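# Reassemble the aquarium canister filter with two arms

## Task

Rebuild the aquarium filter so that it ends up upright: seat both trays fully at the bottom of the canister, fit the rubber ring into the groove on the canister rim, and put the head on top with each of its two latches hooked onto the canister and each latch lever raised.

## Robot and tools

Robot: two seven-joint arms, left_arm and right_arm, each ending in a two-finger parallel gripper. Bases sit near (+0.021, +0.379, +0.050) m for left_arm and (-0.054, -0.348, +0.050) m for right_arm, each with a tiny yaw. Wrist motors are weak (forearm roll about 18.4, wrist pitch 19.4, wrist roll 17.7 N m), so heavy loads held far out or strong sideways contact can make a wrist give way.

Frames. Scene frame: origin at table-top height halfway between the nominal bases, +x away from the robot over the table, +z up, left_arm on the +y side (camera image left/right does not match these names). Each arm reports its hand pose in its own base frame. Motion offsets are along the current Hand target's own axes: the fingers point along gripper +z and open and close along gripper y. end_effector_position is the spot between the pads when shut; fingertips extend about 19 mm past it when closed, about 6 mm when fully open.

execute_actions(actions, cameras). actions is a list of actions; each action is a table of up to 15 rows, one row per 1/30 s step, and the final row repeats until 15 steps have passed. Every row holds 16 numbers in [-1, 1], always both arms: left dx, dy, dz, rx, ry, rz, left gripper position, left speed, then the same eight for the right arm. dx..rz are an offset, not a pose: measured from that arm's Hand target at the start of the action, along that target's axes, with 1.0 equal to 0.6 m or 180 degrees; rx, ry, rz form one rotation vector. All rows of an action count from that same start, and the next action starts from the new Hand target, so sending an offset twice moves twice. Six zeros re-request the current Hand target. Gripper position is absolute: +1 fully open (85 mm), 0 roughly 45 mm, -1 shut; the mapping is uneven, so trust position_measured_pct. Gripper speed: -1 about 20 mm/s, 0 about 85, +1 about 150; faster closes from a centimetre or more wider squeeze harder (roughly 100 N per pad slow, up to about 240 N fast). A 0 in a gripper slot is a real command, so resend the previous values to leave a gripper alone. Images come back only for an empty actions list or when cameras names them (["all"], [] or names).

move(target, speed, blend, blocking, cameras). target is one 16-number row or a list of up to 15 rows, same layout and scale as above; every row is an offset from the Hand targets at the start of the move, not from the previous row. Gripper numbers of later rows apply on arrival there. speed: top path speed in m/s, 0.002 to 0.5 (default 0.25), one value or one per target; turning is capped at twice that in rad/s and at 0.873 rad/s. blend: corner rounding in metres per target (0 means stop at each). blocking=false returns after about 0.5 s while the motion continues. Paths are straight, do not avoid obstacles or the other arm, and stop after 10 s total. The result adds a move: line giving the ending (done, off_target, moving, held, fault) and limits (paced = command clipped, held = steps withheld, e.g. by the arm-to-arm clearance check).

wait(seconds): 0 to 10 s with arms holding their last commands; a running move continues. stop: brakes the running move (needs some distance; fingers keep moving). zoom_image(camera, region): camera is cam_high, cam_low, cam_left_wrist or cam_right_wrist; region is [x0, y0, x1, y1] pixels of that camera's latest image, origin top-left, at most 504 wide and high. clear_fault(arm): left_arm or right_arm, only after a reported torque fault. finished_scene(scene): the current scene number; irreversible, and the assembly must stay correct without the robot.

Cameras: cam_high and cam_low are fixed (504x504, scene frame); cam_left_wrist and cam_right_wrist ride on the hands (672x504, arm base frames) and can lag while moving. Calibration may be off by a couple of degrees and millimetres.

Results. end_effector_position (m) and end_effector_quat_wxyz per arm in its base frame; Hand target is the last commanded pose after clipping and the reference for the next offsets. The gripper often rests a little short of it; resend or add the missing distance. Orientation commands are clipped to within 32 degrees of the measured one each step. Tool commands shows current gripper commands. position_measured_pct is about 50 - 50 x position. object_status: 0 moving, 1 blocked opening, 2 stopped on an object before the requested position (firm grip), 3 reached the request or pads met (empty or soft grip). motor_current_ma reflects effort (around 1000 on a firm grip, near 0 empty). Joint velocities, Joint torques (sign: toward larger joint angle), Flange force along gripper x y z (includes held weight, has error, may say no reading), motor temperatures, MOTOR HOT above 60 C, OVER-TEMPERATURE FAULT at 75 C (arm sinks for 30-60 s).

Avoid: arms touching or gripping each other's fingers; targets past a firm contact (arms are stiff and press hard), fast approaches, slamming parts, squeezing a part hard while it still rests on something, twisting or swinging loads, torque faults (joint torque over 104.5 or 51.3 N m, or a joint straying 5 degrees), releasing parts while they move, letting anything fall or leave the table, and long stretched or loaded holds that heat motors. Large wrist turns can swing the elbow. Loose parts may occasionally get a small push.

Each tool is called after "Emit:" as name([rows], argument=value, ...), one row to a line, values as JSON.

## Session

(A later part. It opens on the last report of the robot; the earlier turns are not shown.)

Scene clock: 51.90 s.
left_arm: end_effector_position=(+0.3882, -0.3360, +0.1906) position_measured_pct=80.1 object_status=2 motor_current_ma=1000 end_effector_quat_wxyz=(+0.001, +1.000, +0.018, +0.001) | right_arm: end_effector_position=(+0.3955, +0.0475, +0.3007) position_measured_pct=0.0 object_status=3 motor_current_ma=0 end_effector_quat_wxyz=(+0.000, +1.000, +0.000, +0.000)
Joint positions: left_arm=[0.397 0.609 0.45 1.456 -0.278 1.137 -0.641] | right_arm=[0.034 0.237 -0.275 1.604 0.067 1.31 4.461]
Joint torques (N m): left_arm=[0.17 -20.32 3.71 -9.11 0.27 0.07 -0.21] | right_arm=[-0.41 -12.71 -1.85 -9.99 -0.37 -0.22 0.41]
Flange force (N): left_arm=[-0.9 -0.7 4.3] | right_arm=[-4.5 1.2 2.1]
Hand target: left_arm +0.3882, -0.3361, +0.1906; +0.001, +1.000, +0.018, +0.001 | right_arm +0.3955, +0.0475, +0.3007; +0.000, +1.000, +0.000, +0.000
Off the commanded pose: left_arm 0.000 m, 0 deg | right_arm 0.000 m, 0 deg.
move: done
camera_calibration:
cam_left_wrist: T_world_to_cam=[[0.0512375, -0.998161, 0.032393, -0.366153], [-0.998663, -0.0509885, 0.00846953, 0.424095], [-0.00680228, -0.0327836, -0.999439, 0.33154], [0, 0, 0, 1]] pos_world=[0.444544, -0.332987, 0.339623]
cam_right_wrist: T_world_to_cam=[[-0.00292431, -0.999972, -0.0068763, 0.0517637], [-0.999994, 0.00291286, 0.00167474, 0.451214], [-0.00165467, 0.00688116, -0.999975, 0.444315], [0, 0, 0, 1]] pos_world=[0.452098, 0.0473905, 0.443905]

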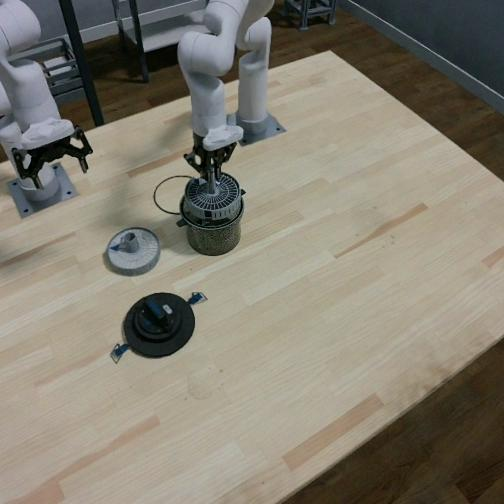

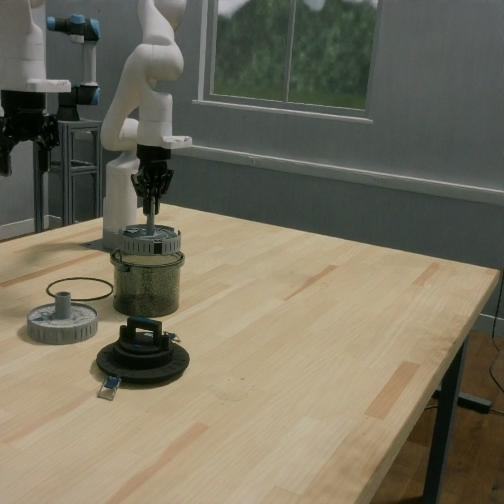

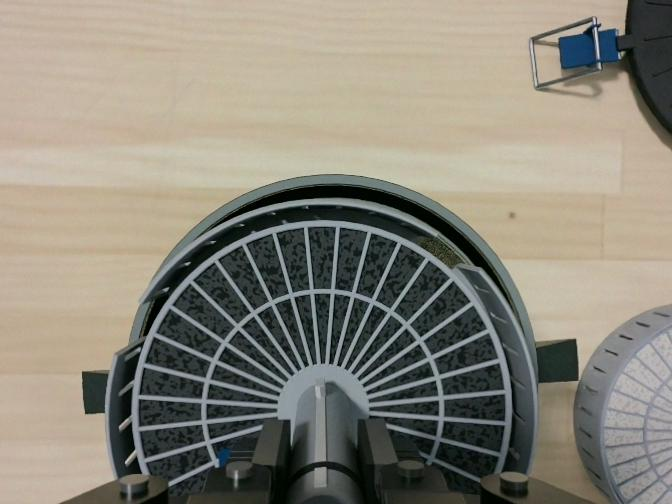

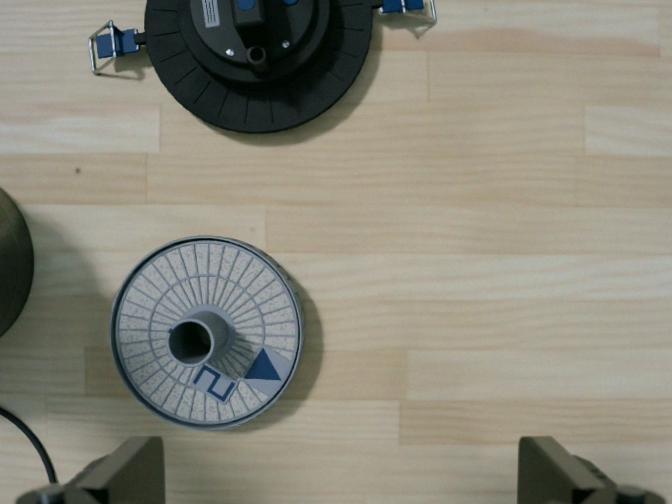

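Emit:
move(target=[0.0042,0.0075,0.02,0,0,0,-1,-1, 0,0,0,0,0,0,1,1], speed=0.1, cameras=["cam_left_wrist","cam_high"])

Emit:
zoom_image(camera="cam_left_wrist", region=[70, 160, 340, 430])

Emit:
zoom_image(camera="cam_left_wrist", region=[330, 160, 600, 430])

Emit:
zoom_image(camera="cam_high", region=[160, 150, 270, 260])

Scene clock: 55.33 s.
left_arm: end_effector_position=(+0.3909, -0.3405, +0.1786) position_measured_pct=80.1 object_status=2 motor_current_ma=1000 end_effector_quat_wxyz=(+0.001, +1.000, +0.018, +0.001) | right_arm: end_effector_position=(+0.3955, +0.0475, +0.3007) position_measured_pct=0.0 object_status=3 motor_current_ma=0 end_effector_quat_wxyz=(+0.000, +1.000, +0.000, +0.000)
Joint positions: left_arm=[0.407 0.632 0.444 1.456 -0.287 1.115 -0.633] | right_arm=[0.034 0.237 -0.275 1.604 0.067 1.31 4.461]
Joint torques (N m): left_arm=[-0.07 -20.74 3.66 -8.91 0.21 0.04 -0.17] | right_arm=[-0.38 -12.79 -1.82 -10 -0.36 -0.21 0.41]
Flange force (N): left_arm=[-0.7 0.0 4.1] | right_arm=[-4.4 1.2 2.2]
Hand target: left_arm +0.3909, -0.3405, +0.1786; +0.001, +1.000, +0.018, +0.001 | right_arm +0.3955, +0.0475, +0.3007; +0.000, +1.000, +0.000, +0.000
Off the commanded pose: left_arm 0.000 m, 0 deg | right_arm 0.000 m, 0 deg.
move: done
camera_calibration:
cam_left_wrist: T_world_to_cam=[[0.0512375, -0.998161, 0.032393, -0.370395], [-0.998663, -0.0509885, 0.00846953, 0.426663], [-0.00680228, -0.0327836, -0.999439, 0.319417], [0, 0, 0, 1]] pos_world=[0.447244, -0.337487, 0.327623]
Images, in order (width x height): cam_high 504x504, cam_left_wrist 672x504.

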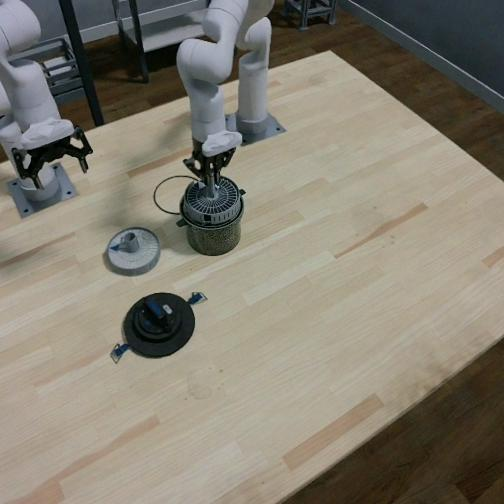

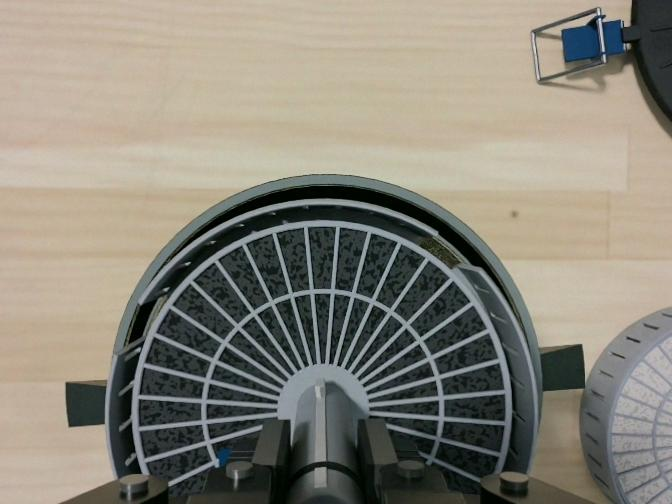

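Scaled by 1.867.

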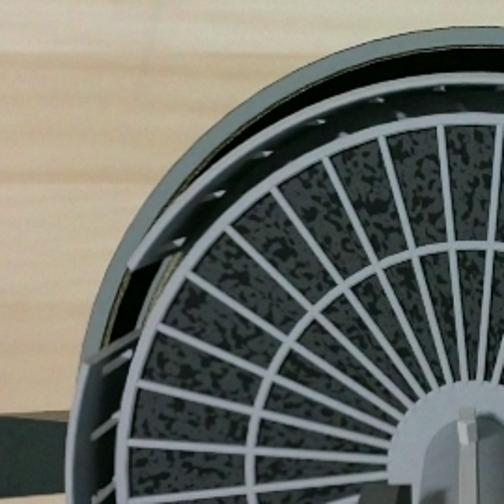

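Scaled by 1.867.

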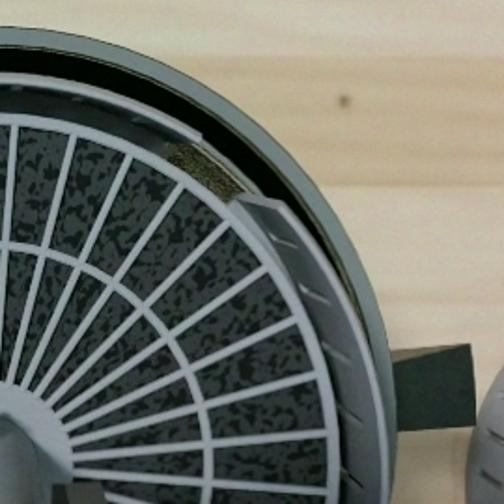

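Scaled by 4.582.

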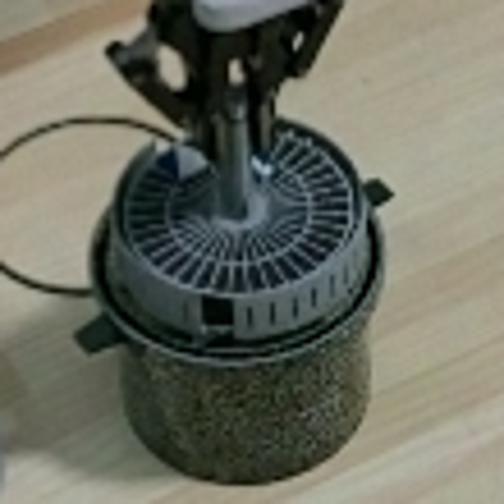

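Emit:
move(target=[0.0017,0.0025,0.0417,0,0,0,-1,-1, 0,0,0,0,0,0,1,1], speed=0.06, cameras=["cam_left_wrist","cam_high"])

Emit:
zoom_image(camera="cam_left_wrist", region=[70, 160, 340, 430])

Emit:
zoom_image(camera="cam_left_wrist", region=[330, 160, 600, 430])

Emit:
zoom_image(camera="cam_high", region=[160, 150, 270, 260])

Scene clock: 57.80 s.
left_arm: end_effector_position=(+0.3921, -0.3420, +0.1536) position_measured_pct=80.1 object_status=2 motor_current_ma=1000 end_effector_quat_wxyz=(+0.001, +1.000, +0.018, +0.001) | right_arm: end_effector_position=(+0.3955, +0.0475, +0.3007) position_measured_pct=0.0 object_status=3 motor_current_ma=0 end_effector_quat_wxyz=(+0.000, +1.000, +0.000, +0.000)
Joint positions: left_arm=[0.415 0.665 0.432 1.485 -0.302 1.055 -0.62] | right_arm=[0.034 0.237 -0.275 1.604 0.067 1.31 4.461]
Joint torques (N m): left_arm=[-0.23 -20.51 3.47 -8.91 0.02 -0.47 -0.23] | right_arm=[-0.38 -12.75 -1.82 -10 -0.37 -0.2 0.42]
Flange force (N): left_arm=[-2.0 -0.6 2.5] | right_arm=[-4.5 1.1 2.2]
Hand target: left_arm +0.3921, -0.3420, +0.1536; +0.001, +1.000, +0.018, +0.001 | right_arm +0.3955, +0.0475, +0.3007; +0.000, +1.000, +0.000, +0.000
Off the commanded pose: left_arm 0.000 m, 0 deg | right_arm 0.000 m, 0 deg.
move: done
camera_calibration:
cam_left_wrist: T_world_to_cam=[[0.0512375, -0.998161, 0.032393, -0.371138], [-0.998663, -0.0509885, 0.00846953, 0.427897], [-0.00680228, -0.0327836, -0.999439, 0.29439], [0, 0, 0, 1]] pos_world=[0.448344, -0.338987, 0.302623]
Images, in order (width x height): cam_high 504x504, cam_left_wrist 672x504.

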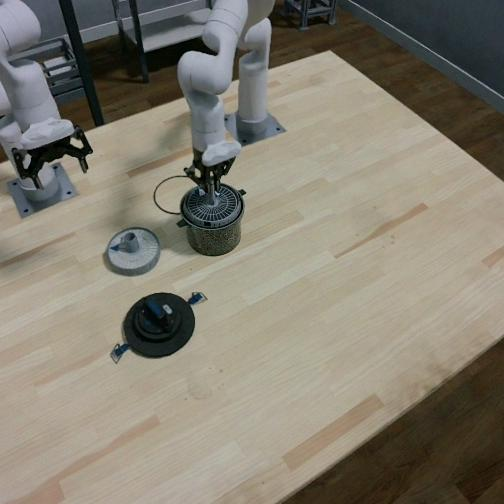

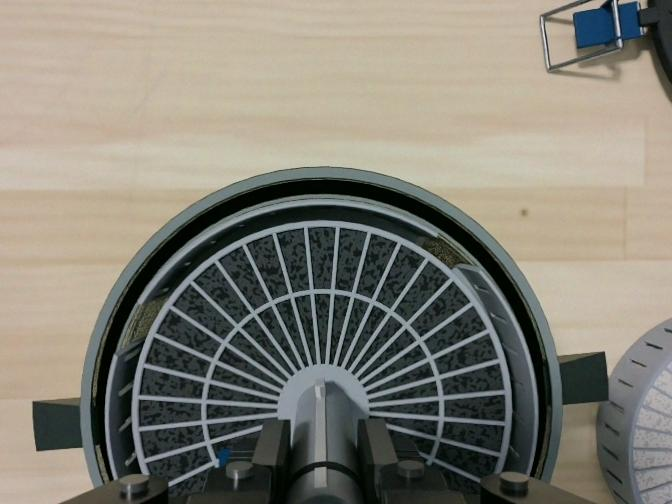

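Scaled by 1.867.

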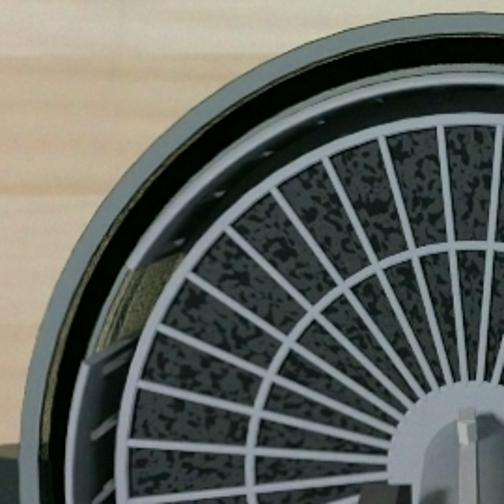

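Scaled by 1.867.

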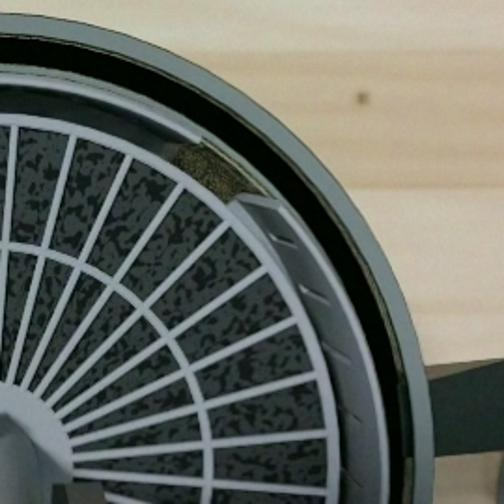

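Scaled by 4.582.

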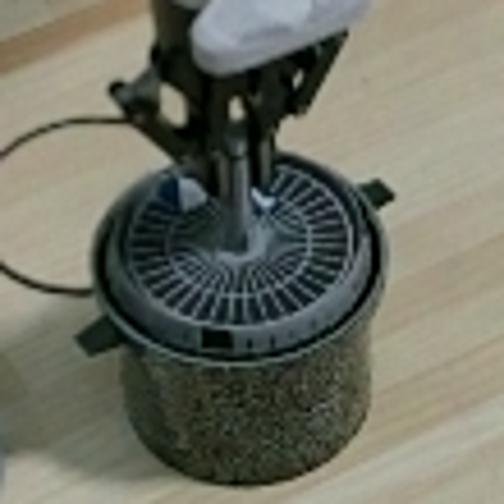

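Emit:
move(target=[0,0,0.09,0,0,0,-1,-1, 0,0,0,0,0,0,1,1], speed=0.06, cameras=["cam_left_wrist","cam_high"])

Emit:
zoom_image(camera="cam_left_wrist", region=[30, 100, 340, 410])

Emit:
zoom_image(camera="cam_left_wrist", region=[330, 100, 640, 410])

Scene clock: 59.77 s.
left_arm: end_effector_position=(+0.3922, -0.3421, +0.0996) position_measured_pct=80.1 object_status=2 motor_current_ma=1000 end_effector_quat_wxyz=(+0.001, +1.000, +0.018, +0.001) | right_arm: end_effector_position=(+0.3955, +0.0475, +0.3007) position_measured_pct=0.0 object_status=3 motor_current_ma=0 end_effector_quat_wxyz=(+0.000, +1.000, +0.000, +0.000)
Joint positions: left_arm=[0.431 0.738 0.403 1.546 -0.337 0.924 -0.592] | right_arm=[0.034 0.237 -0.275 1.604 0.067 1.31 4.461]
Joint torques (N m): left_arm=[-0.27 -21.27 3.55 -8.03 -0.01 -0.22 -0.27] | right_arm=[-0.38 -12.7 -1.81 -9.95 -0.36 -0.22 0.41]
Flange force (N): left_arm=[-1.9 -0.3 3.2] | right_arm=[-4.4 1.1 2.0]
Hand target: left_arm +0.3922, -0.3421, +0.0995; +0.001, +1.000, +0.018, +0.001 | right_arm +0.3955, +0.0475, +0.3007; +0.000, +1.000, +0.000, +0.000
Off the commanded pose: left_arm 0.000 m, 0 deg | right_arm 0.000 m, 0 deg.
move: done
camera_calibration:
cam_left_wrist: T_world_to_cam=[[0.0512375, -0.998161, 0.032393, -0.369494], [-0.998663, -0.0509885, 0.00846953, 0.428449], [-0.00680228, -0.0327836, -0.999439, 0.240417], [0, 0, 0, 1]] pos_world=[0.448444, -0.339087, 0.248623]
Images, in order (width x height): cam_high 504x504, cam_left_wrist 672x504.

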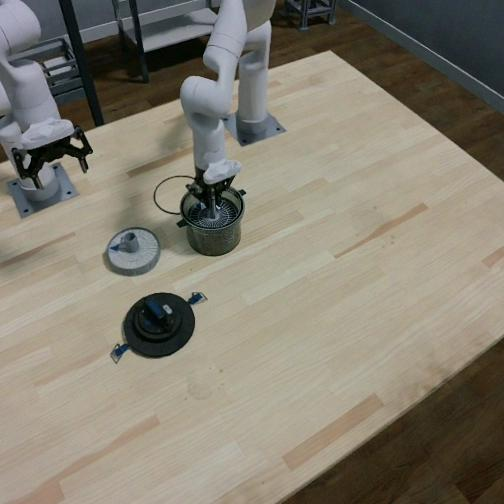

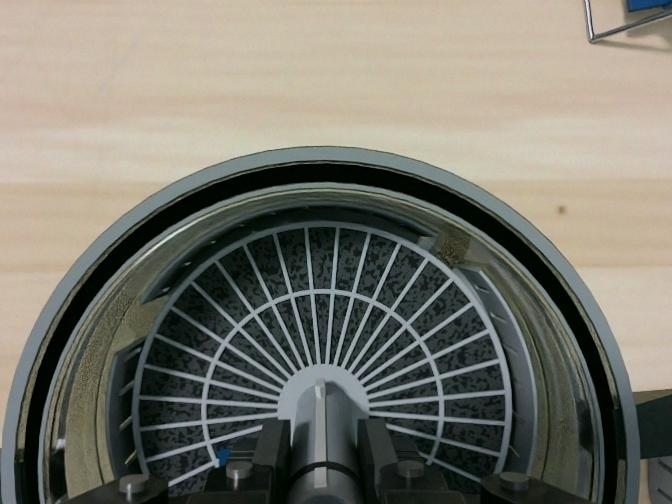

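Scaled by 1.626.

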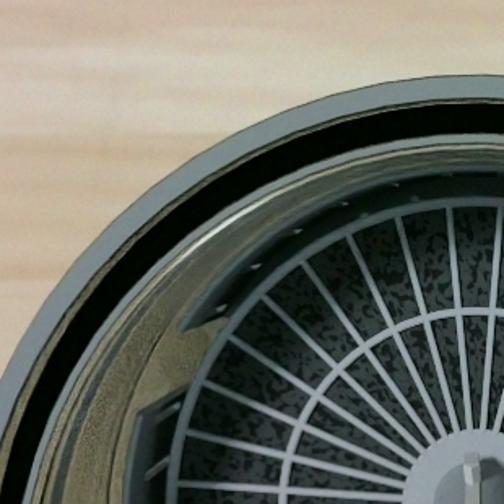

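Scaled by 1.626.

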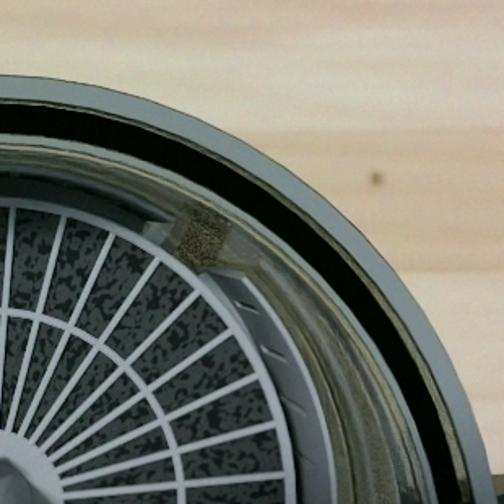

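Emit:
move(target=[0,0,0.045,0,0,0,-1,-1, 0,0,0,0,0,0,1,1], speed=0.04, cameras=["cam_left_wrist"])

Emit:
zoom_image(camera="cam_left_wrist", region=[330, 100, 640, 410])

Emit:
zoom_image(camera="cam_left_wrist", region=[30, 200, 240, 410])

Scene clock: 61.40 s.
left_arm: end_effector_position=(+0.3923, -0.3421, +0.0726) position_measured_pct=80.1 object_status=2 motor_current_ma=1000 end_effector_quat_wxyz=(+0.001, +1.000, +0.018, +0.001) | right_arm: end_effector_position=(+0.3955, +0.0475, +0.3007) position_measured_pct=0.0 object_status=3 motor_current_ma=0 end_effector_quat_wxyz=(+0.000, +1.000, +0.000, +0.000)
Joint positions: left_arm=[0.441 0.778 0.385 1.568 -0.355 0.862 -0.577] | right_arm=[0.034 0.237 -0.275 1.604 0.067 1.31 4.461]
Joint torques (N m): left_arm=[-0.49 -21.58 3.3 -7.66 -0.07 -0.16 -0.13] | right_arm=[-0.41 -12.74 -1.81 -9.96 -0.38 -0.19 0.42]
Flange force (N): left_arm=[-2.2 -0.3 3.1] | right_arm=[-4.4 1.2 2.2]
Hand target: left_arm +0.3923, -0.3421, +0.0726; +0.001, +1.000, +0.018, +0.001 | right_arm +0.3955, +0.0475, +0.3007; +0.000, +1.000, +0.000, +0.000
Off the commanded pose: left_arm 0.000 m, 0 deg | right_arm 0.000 m, 0 deg.
move: done
camera_calibration:
cam_left_wrist: T_world_to_cam=[[0.0512375, -0.998161, 0.032393, -0.368625], [-0.998663, -0.0509885, 0.00846953, 0.428778], [-0.00680228, -0.0327836, -0.999439, 0.213433], [0, 0, 0, 1]] pos_world=[0.448544, -0.339087, 0.221623]
Images, in order (width x height): cam_left_wrist 672x504.

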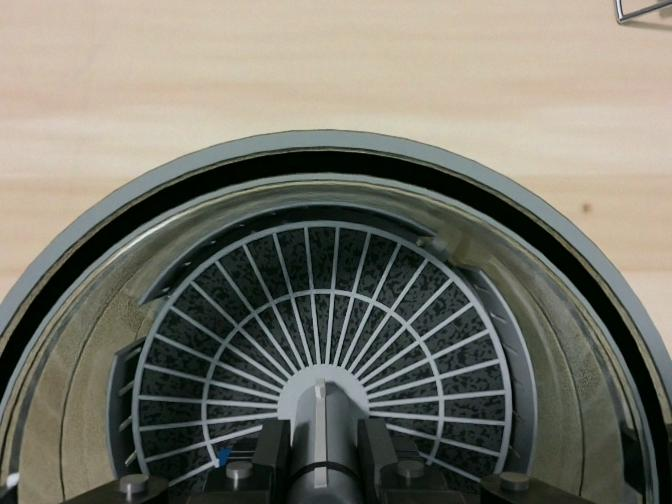

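Scaled by 1.626.

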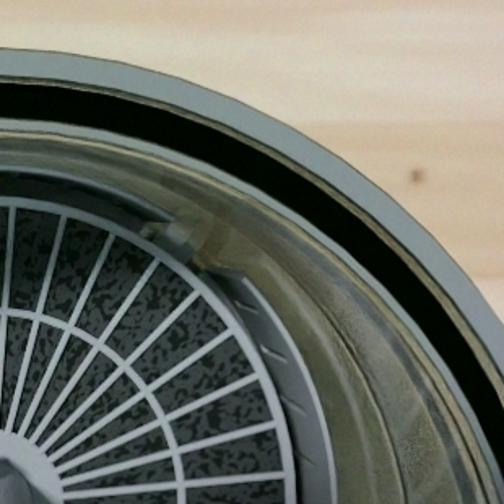

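Scaled by 2.400.

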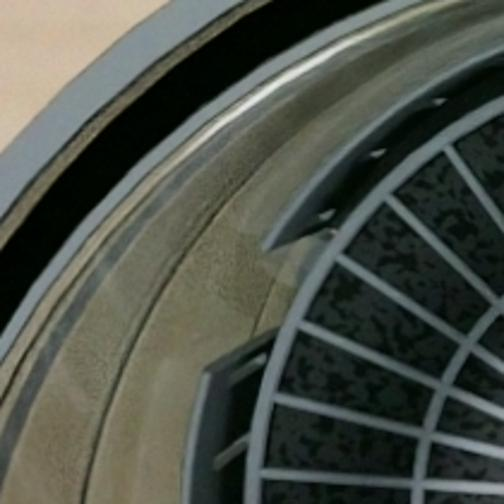

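Emit:
move(target=[0,0,0.025,0,0,0,-1,-1, 0,0,0,0,0,0,1,1], speed=0.04, cameras=["cam_left_wrist"])

Emit:
zoom_image(camera="cam_left_wrist", region=[380, 180, 540, 340])

Emit:
zoom_image(camera="cam_left_wrist", region=[80, 240, 240, 400])

Scene clock: 62.63 s.
left_arm: end_effector_position=(+0.3923, -0.3422, +0.0576) position_measured_pct=80.1 object_status=2 motor_current_ma=1000 end_effector_quat_wxyz=(+0.001, +1.000, +0.018, +0.001) | right_arm: end_effector_position=(+0.3955, +0.0475, +0.3007) position_measured_pct=0.0 object_status=3 motor_current_ma=0 end_effector_quat_wxyz=(+0.000, +1.000, +0.000, +0.000)
Joint positions: left_arm=[0.447 0.802 0.375 1.578 -0.365 0.829 -0.569] | right_arm=[0.034 0.237 -0.275 1.604 0.067 1.31 4.461]
Joint torques (N m): left_arm=[-0.48 -21.6 3.5 -7.37 -0.02 0.25 -0.23] | right_arm=[-0.39 -12.74 -1.84 -10.03 -0.38 -0.22 0.39]
Flange force (N): left_arm=[-3.1 -0.9 3.9] | right_arm=[-4.6 1.3 2.2]
Hand target: left_arm +0.3923, -0.3422, +0.0576; +0.001, +1.000, +0.018, +0.001 | right_arm +0.3955, +0.0475, +0.3007; +0.000, +1.000, +0.000, +0.000
Off the commanded pose: left_arm 0.000 m, 0 deg | right_arm 0.000 m, 0 deg.
move: done
camera_calibration:
cam_left_wrist: T_world_to_cam=[[0.0512375, -0.998161, 0.032393, -0.368139], [-0.998663, -0.0509885, 0.00846953, 0.428905], [-0.00680228, -0.0327836, -0.999439, 0.198442], [0, 0, 0, 1]] pos_world=[0.448544, -0.339087, 0.206623]
Images, in order (width x height): cam_left_wrist 672x504.

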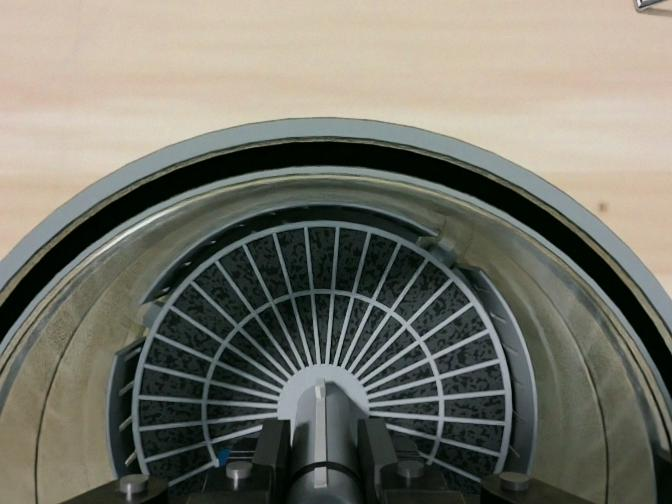

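Scaled by 3.150.

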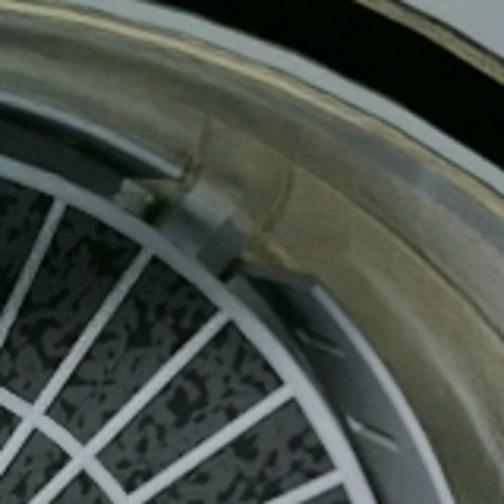

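Scaled by 3.150.

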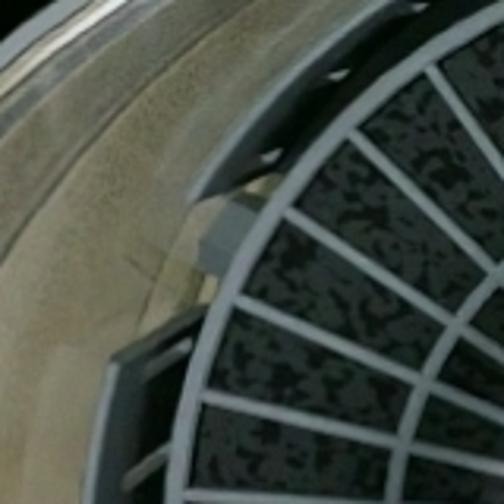

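Emit:
move(target=[0,0,0.015,0,0,0,-1,-1, 0,0,0,0,0,0,1,1], speed=0.03, cameras=["cam_left_wrist"])

Emit:
zoom_image(camera="cam_left_wrist", region=[380, 180, 540, 340])

Emit:
zoom_image(camera="cam_left_wrist", region=[80, 240, 240, 400])

Scene clock: 63.77 s.
left_arm: end_effector_position=(+0.3924, -0.3423, +0.0489) position_measured_pct=80.1 object_status=2 motor_current_ma=1000 end_effector_quat_wxyz=(+0.001, +1.000, +0.018, +0.001) | right_arm: end_effector_position=(+0.3955, +0.0475, +0.3007) position_measured_pct=0.0 object_status=3 motor_current_ma=0 end_effector_quat_wxyz=(+0.000, +1.000, +0.000, +0.000)
Joint positions: left_arm=[0.45 0.816 0.368 1.583 -0.371 0.809 -0.564] | right_arm=[0.034 0.237 -0.275 1.604 0.067 1.31 4.461]
Joint torques (N m): left_arm=[0.36 10.12 -1.7 -0.3 -0.74 -4.38 -0.09] | right_arm=[-0.41 -12.75 -1.81 -9.96 -0.39 -0.21 0.4]
Flange force (N): left_arm=[-13.1 -12.9 -66.6] | right_arm=[-4.4 1.2 2.1]
Hand target: left_arm +0.3923, -0.3422, +0.0486; +0.001, +1.000, +0.018, +0.001 | right_arm +0.3955, +0.0475, +0.3007; +0.000, +1.000, +0.000, +0.000
Off the commanded pose: left_arm 0.000 m, 0 deg | right_arm 0.000 m, 0 deg.
move: done
camera_calibration:
cam_left_wrist: T_world_to_cam=[[0.0512282, -0.998151, 0.0327129, -0.368017], [-0.998666, -0.0509897, 0.00808526, 0.42915], [-0.00640228, -0.0330835, -0.999432, 0.189461], [0, 0, 0, 1]] pos_world=[0.448643, -0.339186, 0.197923]
Images, in order (width x height): cam_left_wrist 672x504.

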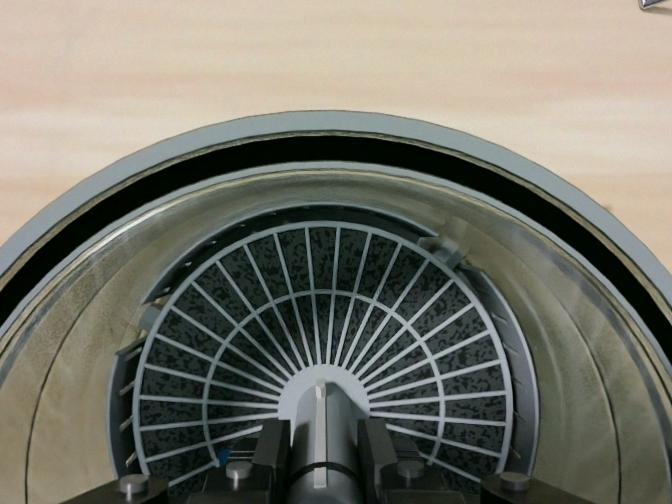

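Scaled by 3.150.

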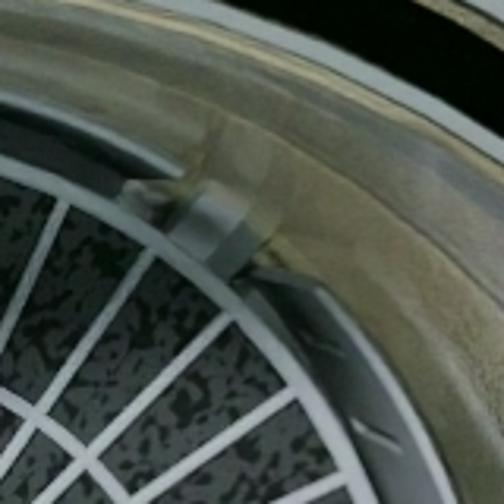

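Scaled by 3.150.

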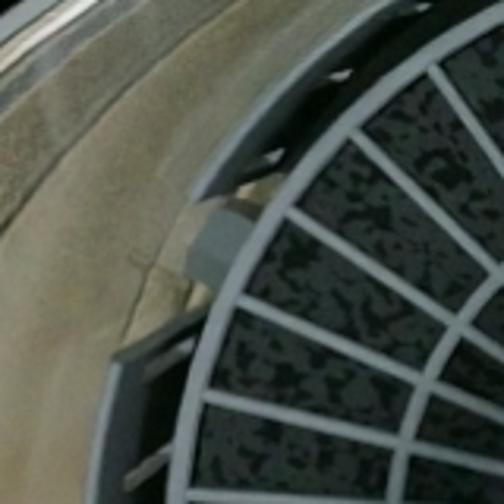

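Emit:
move([
  [0,0,-0.0008,0,0,0,-1,-1, 0,0,0,0,0,0,1,1],
  [0,0,-0.0008,0,0,0,-0.1,-1, 0,0,0,0,0,0,1,1],
], speed=0.03, cameras=["cam_left_wrist"])

Scene clock: 66.27 s.
left_arm: end_effector_position=(+0.3923, -0.3422, +0.0490) position_measured_pct=55.0 object_status=0 motor_current_ma=0 end_effector_quat_wxyz=(+0.001, +1.000, +0.018, +0.001) | right_arm: end_effector_position=(+0.3955, +0.0475, +0.3007) position_measured_pct=0.0 object_status=3 motor_current_ma=0 end_effector_quat_wxyz=(+0.000, +1.000, +0.000, +0.000)
Joint positions: left_arm=[0.45 0.816 0.369 1.583 -0.371 0.81 -0.564] | right_arm=[0.034 0.237 -0.275 1.604 0.067 1.31 4.461]
Joint torques (N m): left_arm=[-0.04 -21.29 3.76 -6.83 0.19 0.1 -0.21] | right_arm=[-0.41 -12.76 -1.83 -9.98 -0.4 -0.21 0.41]
Flange force (N): left_arm=[-1.7 -0.8 2.8] | right_arm=[-4.4 1.2 2.2]
Hand target: left_arm +0.3923, -0.3422, +0.0490; +0.001, +1.000, +0.018, +0.001 | right_arm +0.3955, +0.0475, +0.3007; +0.000, +1.000, +0.000, +0.000
Off the commanded pose: left_arm 0.000 m, 0 deg | right_arm 0.000 m, 0 deg.
move: done
camera_calibration:
cam_left_wrist: T_world_to_cam=[[0.0512375, -0.998161, 0.032393, -0.367865], [-0.998663, -0.0509885, 0.00846953, 0.429078], [-0.00680228, -0.0327836, -0.999439, 0.189847], [0, 0, 0, 1]] pos_world=[0.448644, -0.339087, 0.198023]
Images, in order (width x height): cam_left_wrist 672x504.

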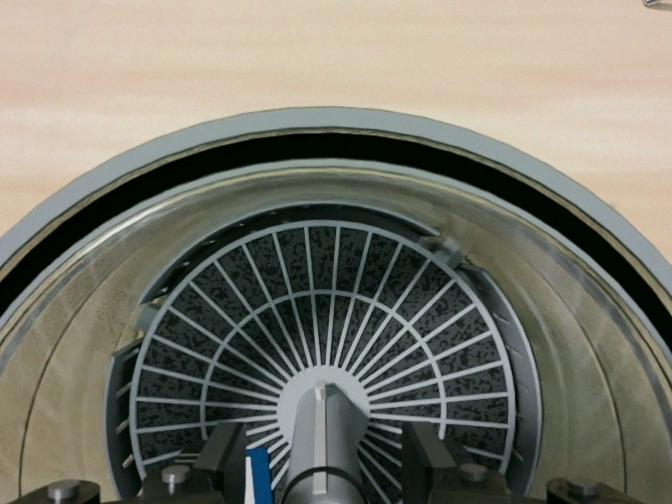

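Emit:
move([
  [0,0,-0.2,0,0,0,-0.1,-1, 0,0,0,0,0,0,1,1],
  [-0.095,0,-0.48,0,0,0.011,1,0, 0,0,0,0,0,0,1,1],
], speed=[0.1,0.25], blend=0.03, cameras=["cam_left_wrist","cam_high","cam_low"])

Emit:
zoom_image(camera="cam_left_wrist", region=[190, 40, 490, 340])

Scene clock: 70.27 s.
left_arm: end_effector_position=(+0.3347, -0.3437, +0.3369) position_measured_pct=0.0 object_status=0 motor_current_ma=10 end_effector_quat_wxyz=(+0.001, +1.000, +0.001, +0.001) | right_arm: end_effector_position=(+0.3955, +0.0475, +0.3007) position_measured_pct=0.0 object_status=3 motor_current_ma=0 end_effector_quat_wxyz=(+0.000, +1.000, +0.000, +0.000)
Joint positions: left_arm=[0.438 0.432 0.51 1.258 -0.207 1.5 -0.647] | right_arm=[0.034 0.237 -0.275 1.604 0.067 1.31 4.461]
Joint torques (N m): left_arm=[0.03 -17.23 2.92 -9.73 0.18 0.04 -0.2] | right_arm=[-0.39 -12.74 -1.84 -9.99 -0.4 -0.2 0.4]
Flange force (N): left_arm=[-0.6 -0.4 2.9] | right_arm=[-4.5 1.2 2.2]
Hand target: left_arm +0.3347, -0.3437, +0.3369; +0.001, +1.000, +0.001, +0.001 | right_arm +0.3955, +0.0475, +0.3007; +0.000, +1.000, +0.000, +0.000
Off the commanded pose: left_arm 0.000 m, 0 deg | right_arm 0.000 m, 0 deg.
move: done
camera_calibration:
cam_left_wrist: T_world_to_cam=[[0.0166649, -0.999339, 0.0323215, -0.364701], [-0.99983, -0.0164017, 0.00838964, 0.381273], [-0.00785396, -0.0324558, -0.999442, 0.4776], [0, 0, 0, 1]] pos_world=[0.391037, -0.342706, 0.485923]
Images, in order (width x height): cam_high 504x504, cam_low 504x504, cam_left_wrist 672x504.

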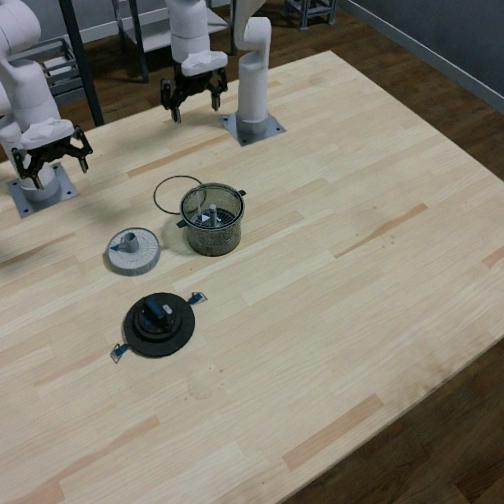

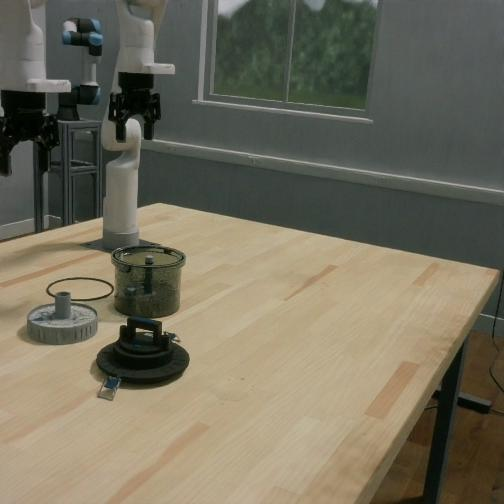

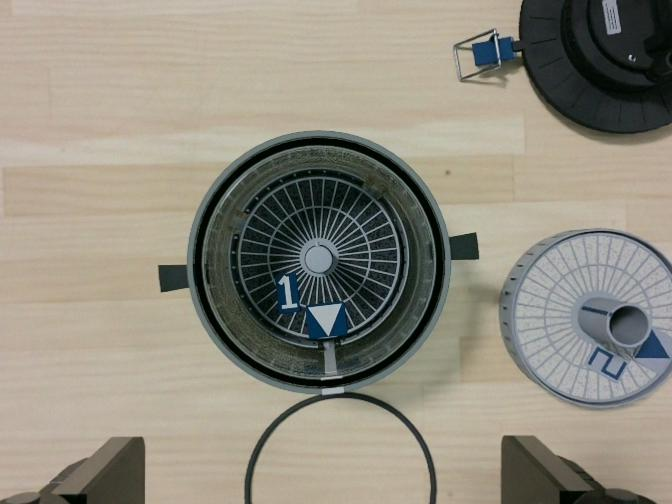

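Scaled by 1.680.

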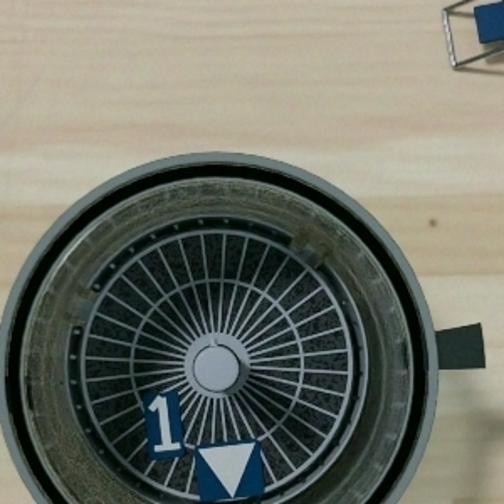

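Emit:
zoom_image(camera="cam_left_wrist", region=[490, 210, 672, 420])

Emit:
move(target=[-0.09,-0.45,0,0,0,0,1,0, 0,-0.1667,0.15,0,0,0,1,1], cameras=["cam_right_wrist"])

Emit:
zoom_image(camera="cam_right_wrist", region=[220, 180, 500, 460])

Scaled by 2.400.

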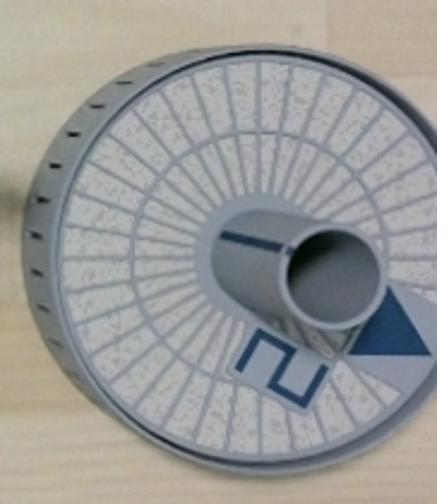

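Scene clock: 72.93 s.
left_arm: end_effector_position=(+0.2803, -0.0738, +0.3363) position_measured_pct=0.0 object_status=3 motor_current_ma=0 end_effector_quat_wxyz=(+0.001, +1.000, +0.001, +0.001) | right_arm: end_effector_position=(+0.3955, +0.1475, +0.2107) position_measured_pct=0.0 object_status=3 motor_current_ma=0 end_effector_quat_wxyz=(+0.000, +1.000, +0.000, +0.000)
Joint positions: left_arm=[-0.098 -0.06 0.251 1.812 0.017 1.386 -1.42] | right_arm=[-0.177 0.378 -0.328 1.722 0.137 1.065 4.163]
Joint torques (N m): left_arm=[0.05 -7.86 1.09 -9.69 0.22 0.07 -0.21] | right_arm=[-0.4 -14.37 -2.26 -9.05 -0.43 -0.15 0.39]
Flange force (N): left_arm=[-0.3 -1.9 2.5] | right_arm=[-4.3 1.9 1.4]
Hand target: left_arm +0.2803, -0.0738, +0.3363; +0.001, +1.000, +0.001, +0.001 | right_arm +0.3955, +0.1475, +0.2107; +0.000, +1.000, +0.000, +0.000
Off the commanded pose: left_arm 0.000 m, 0 deg | right_arm 0.000 m, 0 deg.
move: done
camera_calibration:
cam_right_wrist: T_world_to_cam=[[-0.00282433, -0.999972, -0.00687759, 0.151097], [-0.999995, 0.00281288, 0.00167365, 0.451088], [-0.00165426, 0.00688228, -0.999975, 0.353529], [0, 0, 0, 1]] pos_world=[0.452097, 0.147391, 0.353805]
Images, in order (width x height): cam_right_wrist 672x504.

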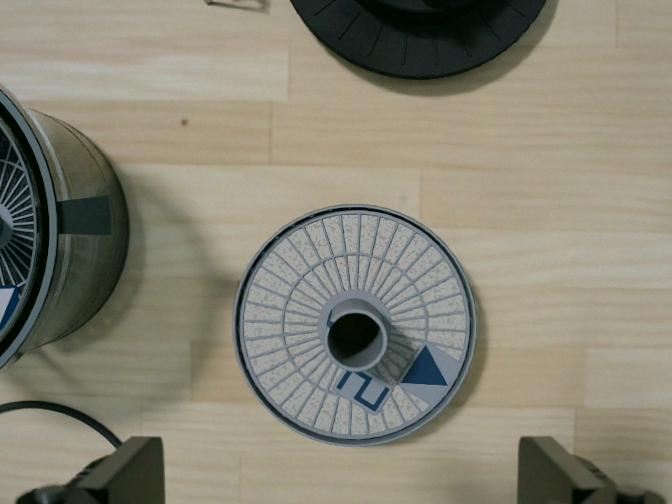

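Scaled by 1.800.

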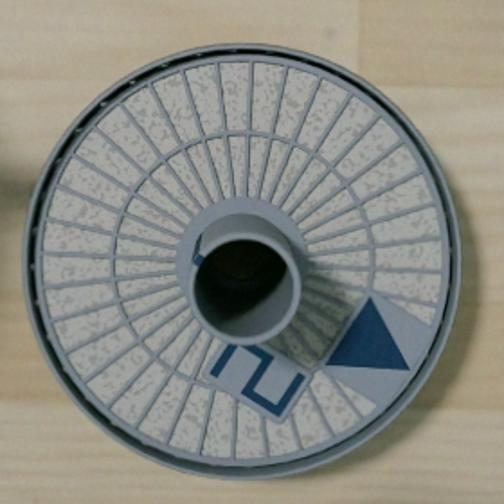

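Emit:
move(target=[0,0,0,0,0,0,1,0, 0.02,0.0117,0.19,0,0,0,1,1], speed=0.2, cameras=["cam_right_wrist"])

Scene clock: 76.73 s.
left_arm: end_effector_position=(+0.2803, -0.0738, +0.3363) position_measured_pct=0.0 object_status=3 motor_current_ma=0 end_effector_quat_wxyz=(+0.001, +1.000, +0.001, +0.001) | right_arm: end_effector_position=(+0.4075, +0.1404, +0.0967) position_measured_pct=0.0 object_status=3 motor_current_ma=0 end_effector_quat_wxyz=(+0.000, +1.000, +0.000, +0.000)
Joint positions: left_arm=[-0.098 -0.06 0.251 1.812 0.017 1.386 -1.42] | right_arm=[-0.192 0.568 -0.284 1.853 0.224 0.752 4.115]
Joint torques (N m): left_arm=[-0.04 -7.85 0.84 -9.7 0.23 0.08 -0.22] | right_arm=[-0.55 -15.98 -2.42 -7.35 -0.35 0.02 0.34]
Flange force (N): left_arm=[-0.3 -1.2 2.6] | right_arm=[-5.4 2.4 0.9]
Hand target: left_arm +0.2803, -0.0738, +0.3363; +0.001, +1.000, +0.001, +0.001 | right_arm +0.4076, +0.1404, +0.0967; +0.000, +1.000, +0.000, +0.000
Off the commanded pose: left_arm 0.000 m, 0 deg | right_arm 0.000 m, 0 deg.
move: done
camera_calibration:
cam_right_wrist: T_world_to_cam=[[-0.00292431, -0.999972, -0.0068763, 0.143293], [-0.999994, 0.00291286, 0.00167474, 0.463385], [-0.00165467, 0.00688116, -0.999975, 0.239601], [0, 0, 0, 1]] pos_world=[0.464198, 0.140291, 0.239805]
Images, in order (width x height): cam_right_wrist 672x504.

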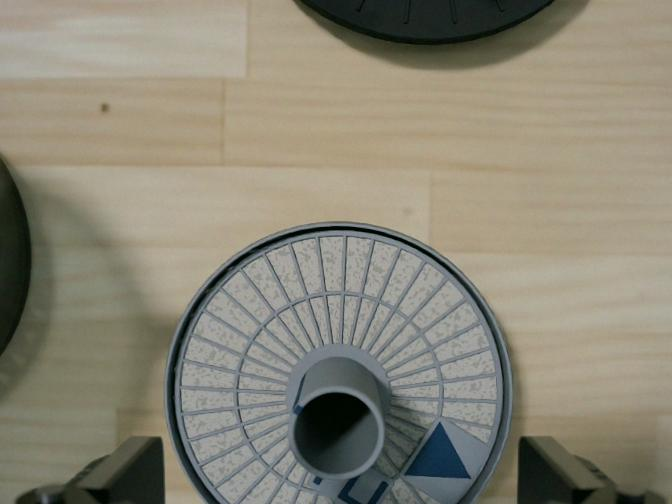

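Emit:
move([
  [0,0,0,0,0,0,1,0, 0.0017,-0.0025,0.125,0,0,0,1,1],
  [0,0,0,0,0,0,1,0, 0.0017,-0.0025,0.125,0,0,0,-1,-1],
], speed=0.12, cameras=["cam_right_wrist","cam_low"])

Scene clock: 81.80 s.
left_arm: end_effector_position=(+0.2803, -0.0738, +0.3363) position_measured_pct=0.0 object_status=3 motor_current_ma=0 end_effector_quat_wxyz=(+0.001, +1.000, +0.001, +0.001) | right_arm: end_effector_position=(+0.4086, +0.1418, +0.0217) position_measured_pct=64.9 object_status=0 motor_current_ma=1000 end_effector_quat_wxyz=(+0.000, +1.000, +0.000, +0.000)
Joint positions: left_arm=[-0.098 -0.06 0.251 1.812 0.017 1.386 -1.42] | right_arm=[-0.234 0.717 -0.231 1.9 0.29 0.556 4.056]
Joint torques (N m): left_arm=[-0.03 -7.88 0.8 -9.65 0.25 0.01 -0.23] | right_arm=[0.02 -12.29 -1.3 -5.41 -0.04 -0.89 0.44]
Flange force (N): left_arm=[-0.2 -1.1 2.2] | right_arm=[-8.4 1.8 -13.1]
Hand target: left_arm +0.2803, -0.0738, +0.3363; +0.001, +1.000, +0.001, +0.001 | right_arm +0.4086, +0.1418, +0.0217; +0.000, +1.000, +0.000, +0.000
Off the commanded pose: left_arm 0.000 m, 0 deg | right_arm 0.000 m, 0 deg.
move: done
camera_calibration:
cam_right_wrist: T_world_to_cam=[[-0.00292363, -0.999972, -0.00687661, 0.14418], [-0.999995, 0.00291287, 0.00157475, 0.464523], [-0.00155468, 0.00688118, -0.999975, 0.164549], [0, 0, 0, 1]] pos_world=[0.465198, 0.141691, 0.164805]
Images, in order (width x height): cam_low 504x504, cam_right_wrist 672x504.

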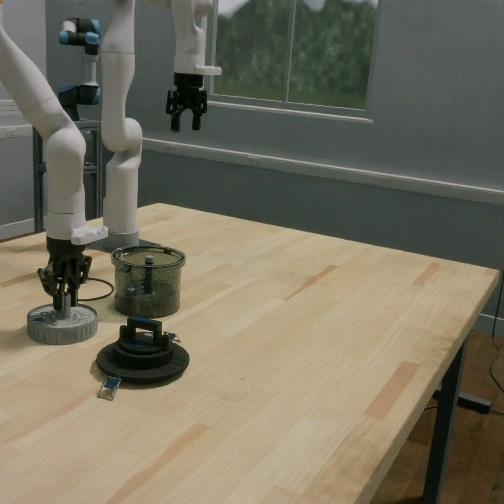

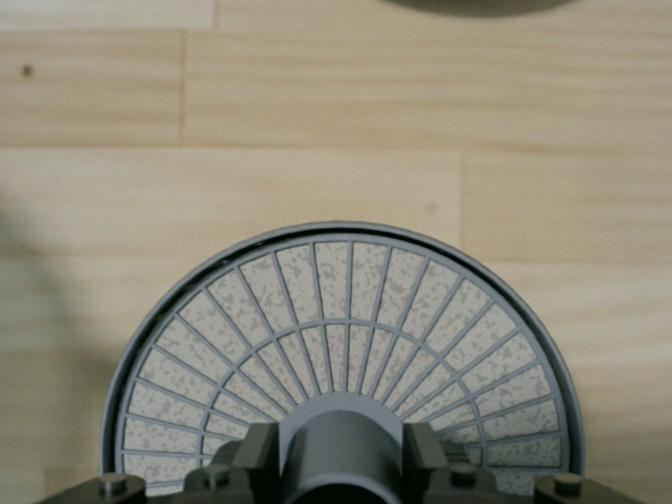

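Emit:
move([
  [0,0,0,0,0,0,1,0, 0,0,-0.1,0,0,0,-1,-1],
  [0,0,0,0,0,0,1,0, 0.0773,-0.3653,-0.264,0,0,0.29,-1,-1],
], speed=[0.1,0.2], blend=0.03, cameras=["cam_right_wrist","cam_high","cam_left_wrist"])

Scene clock: 87.00 s.
left_arm: end_effector_position=(+0.2803, -0.0738, +0.3363) position_measured_pct=0.0 object_status=3 motor_current_ma=0 end_effector_quat_wxyz=(+0.001, +1.000, +0.001, +0.001) | right_arm: end_effector_position=(+0.4548, +0.3611, +0.1799) position_measured_pct=64.9 object_status=2 motor_current_ma=1000 end_effector_quat_wxyz=(+0.000, +0.898, -0.440, +0.000)
Joint positions: left_arm=[-0.098 -0.06 0.251 1.812 0.017 1.386 -1.42] | right_arm=[-0.688 0.74 -0.053 1.168 0.039 1.235 3.062]
Joint torques (N m): left_arm=[0.02 -7.89 0.92 -9.69 0.2 0.05 -0.16] | right_arm=[-0.4 -22.12 -1.28 -10.35 -0.35 -0.03 0.36]
Flange force (N): left_arm=[-0.3 -1.7 2.4] | right_arm=[0.2 9.0 2.7]
Hand target: left_arm +0.2803, -0.0738, +0.3363; +0.001, +1.000, +0.001, +0.001 | right_arm +0.4548, +0.3611, +0.1799; +0.000, +0.898, -0.440, +0.000
Off the commanded pose: left_arm 0.000 m, 0 deg | right_arm 0.000 m, 0 deg.
move: done
camera_calibration:
cam_left_wrist: T_world_to_cam=[[0.0166656, -0.999339, 0.0323198, -0.0939535], [-0.999829, -0.0163992, 0.00848958, 0.331267], [-0.00795395, -0.0324558, -0.999442, 0.48537], [0, 0, 0, 1]] pos_world=[0.336637, -0.0727058, 0.485323]
cam_right_wrist: T_world_to_cam=[[-0.791883, -0.610628, -0.00743965, 0.583035], [-0.610651, 0.791899, 0.00116959, 0.0479658], [0.00517727, 0.00546921, -0.999972, 0.318833], [0, 0, 0, 1]] pos_world=[0.489335, 0.31629, 0.323105]
Images, in order (width x height): cam_high 504x504, cam_left_wrist 672x504, cam_right_wrist 672x504.

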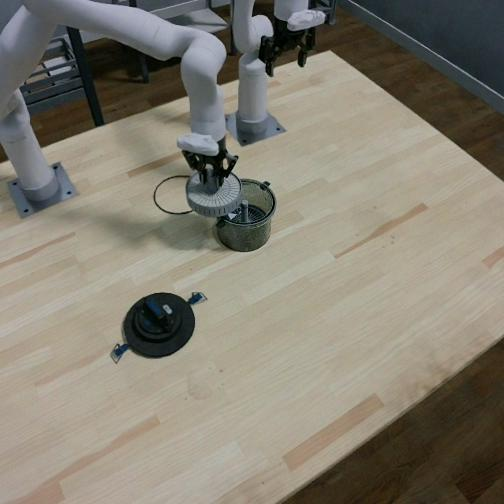

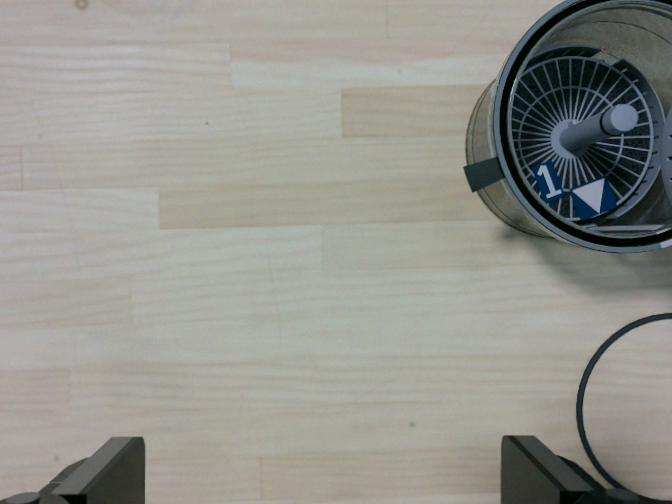

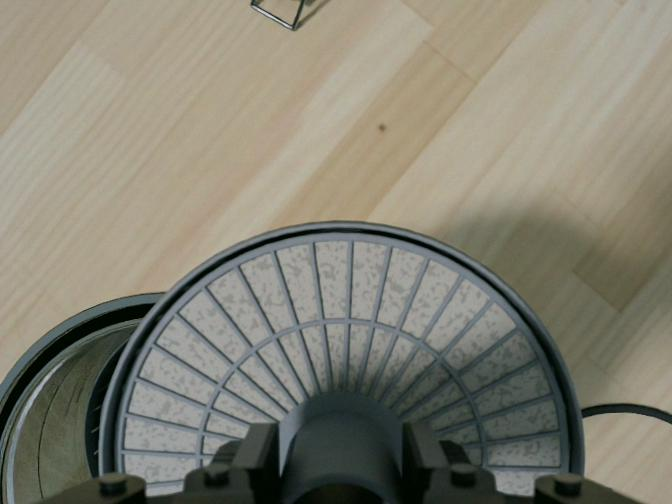

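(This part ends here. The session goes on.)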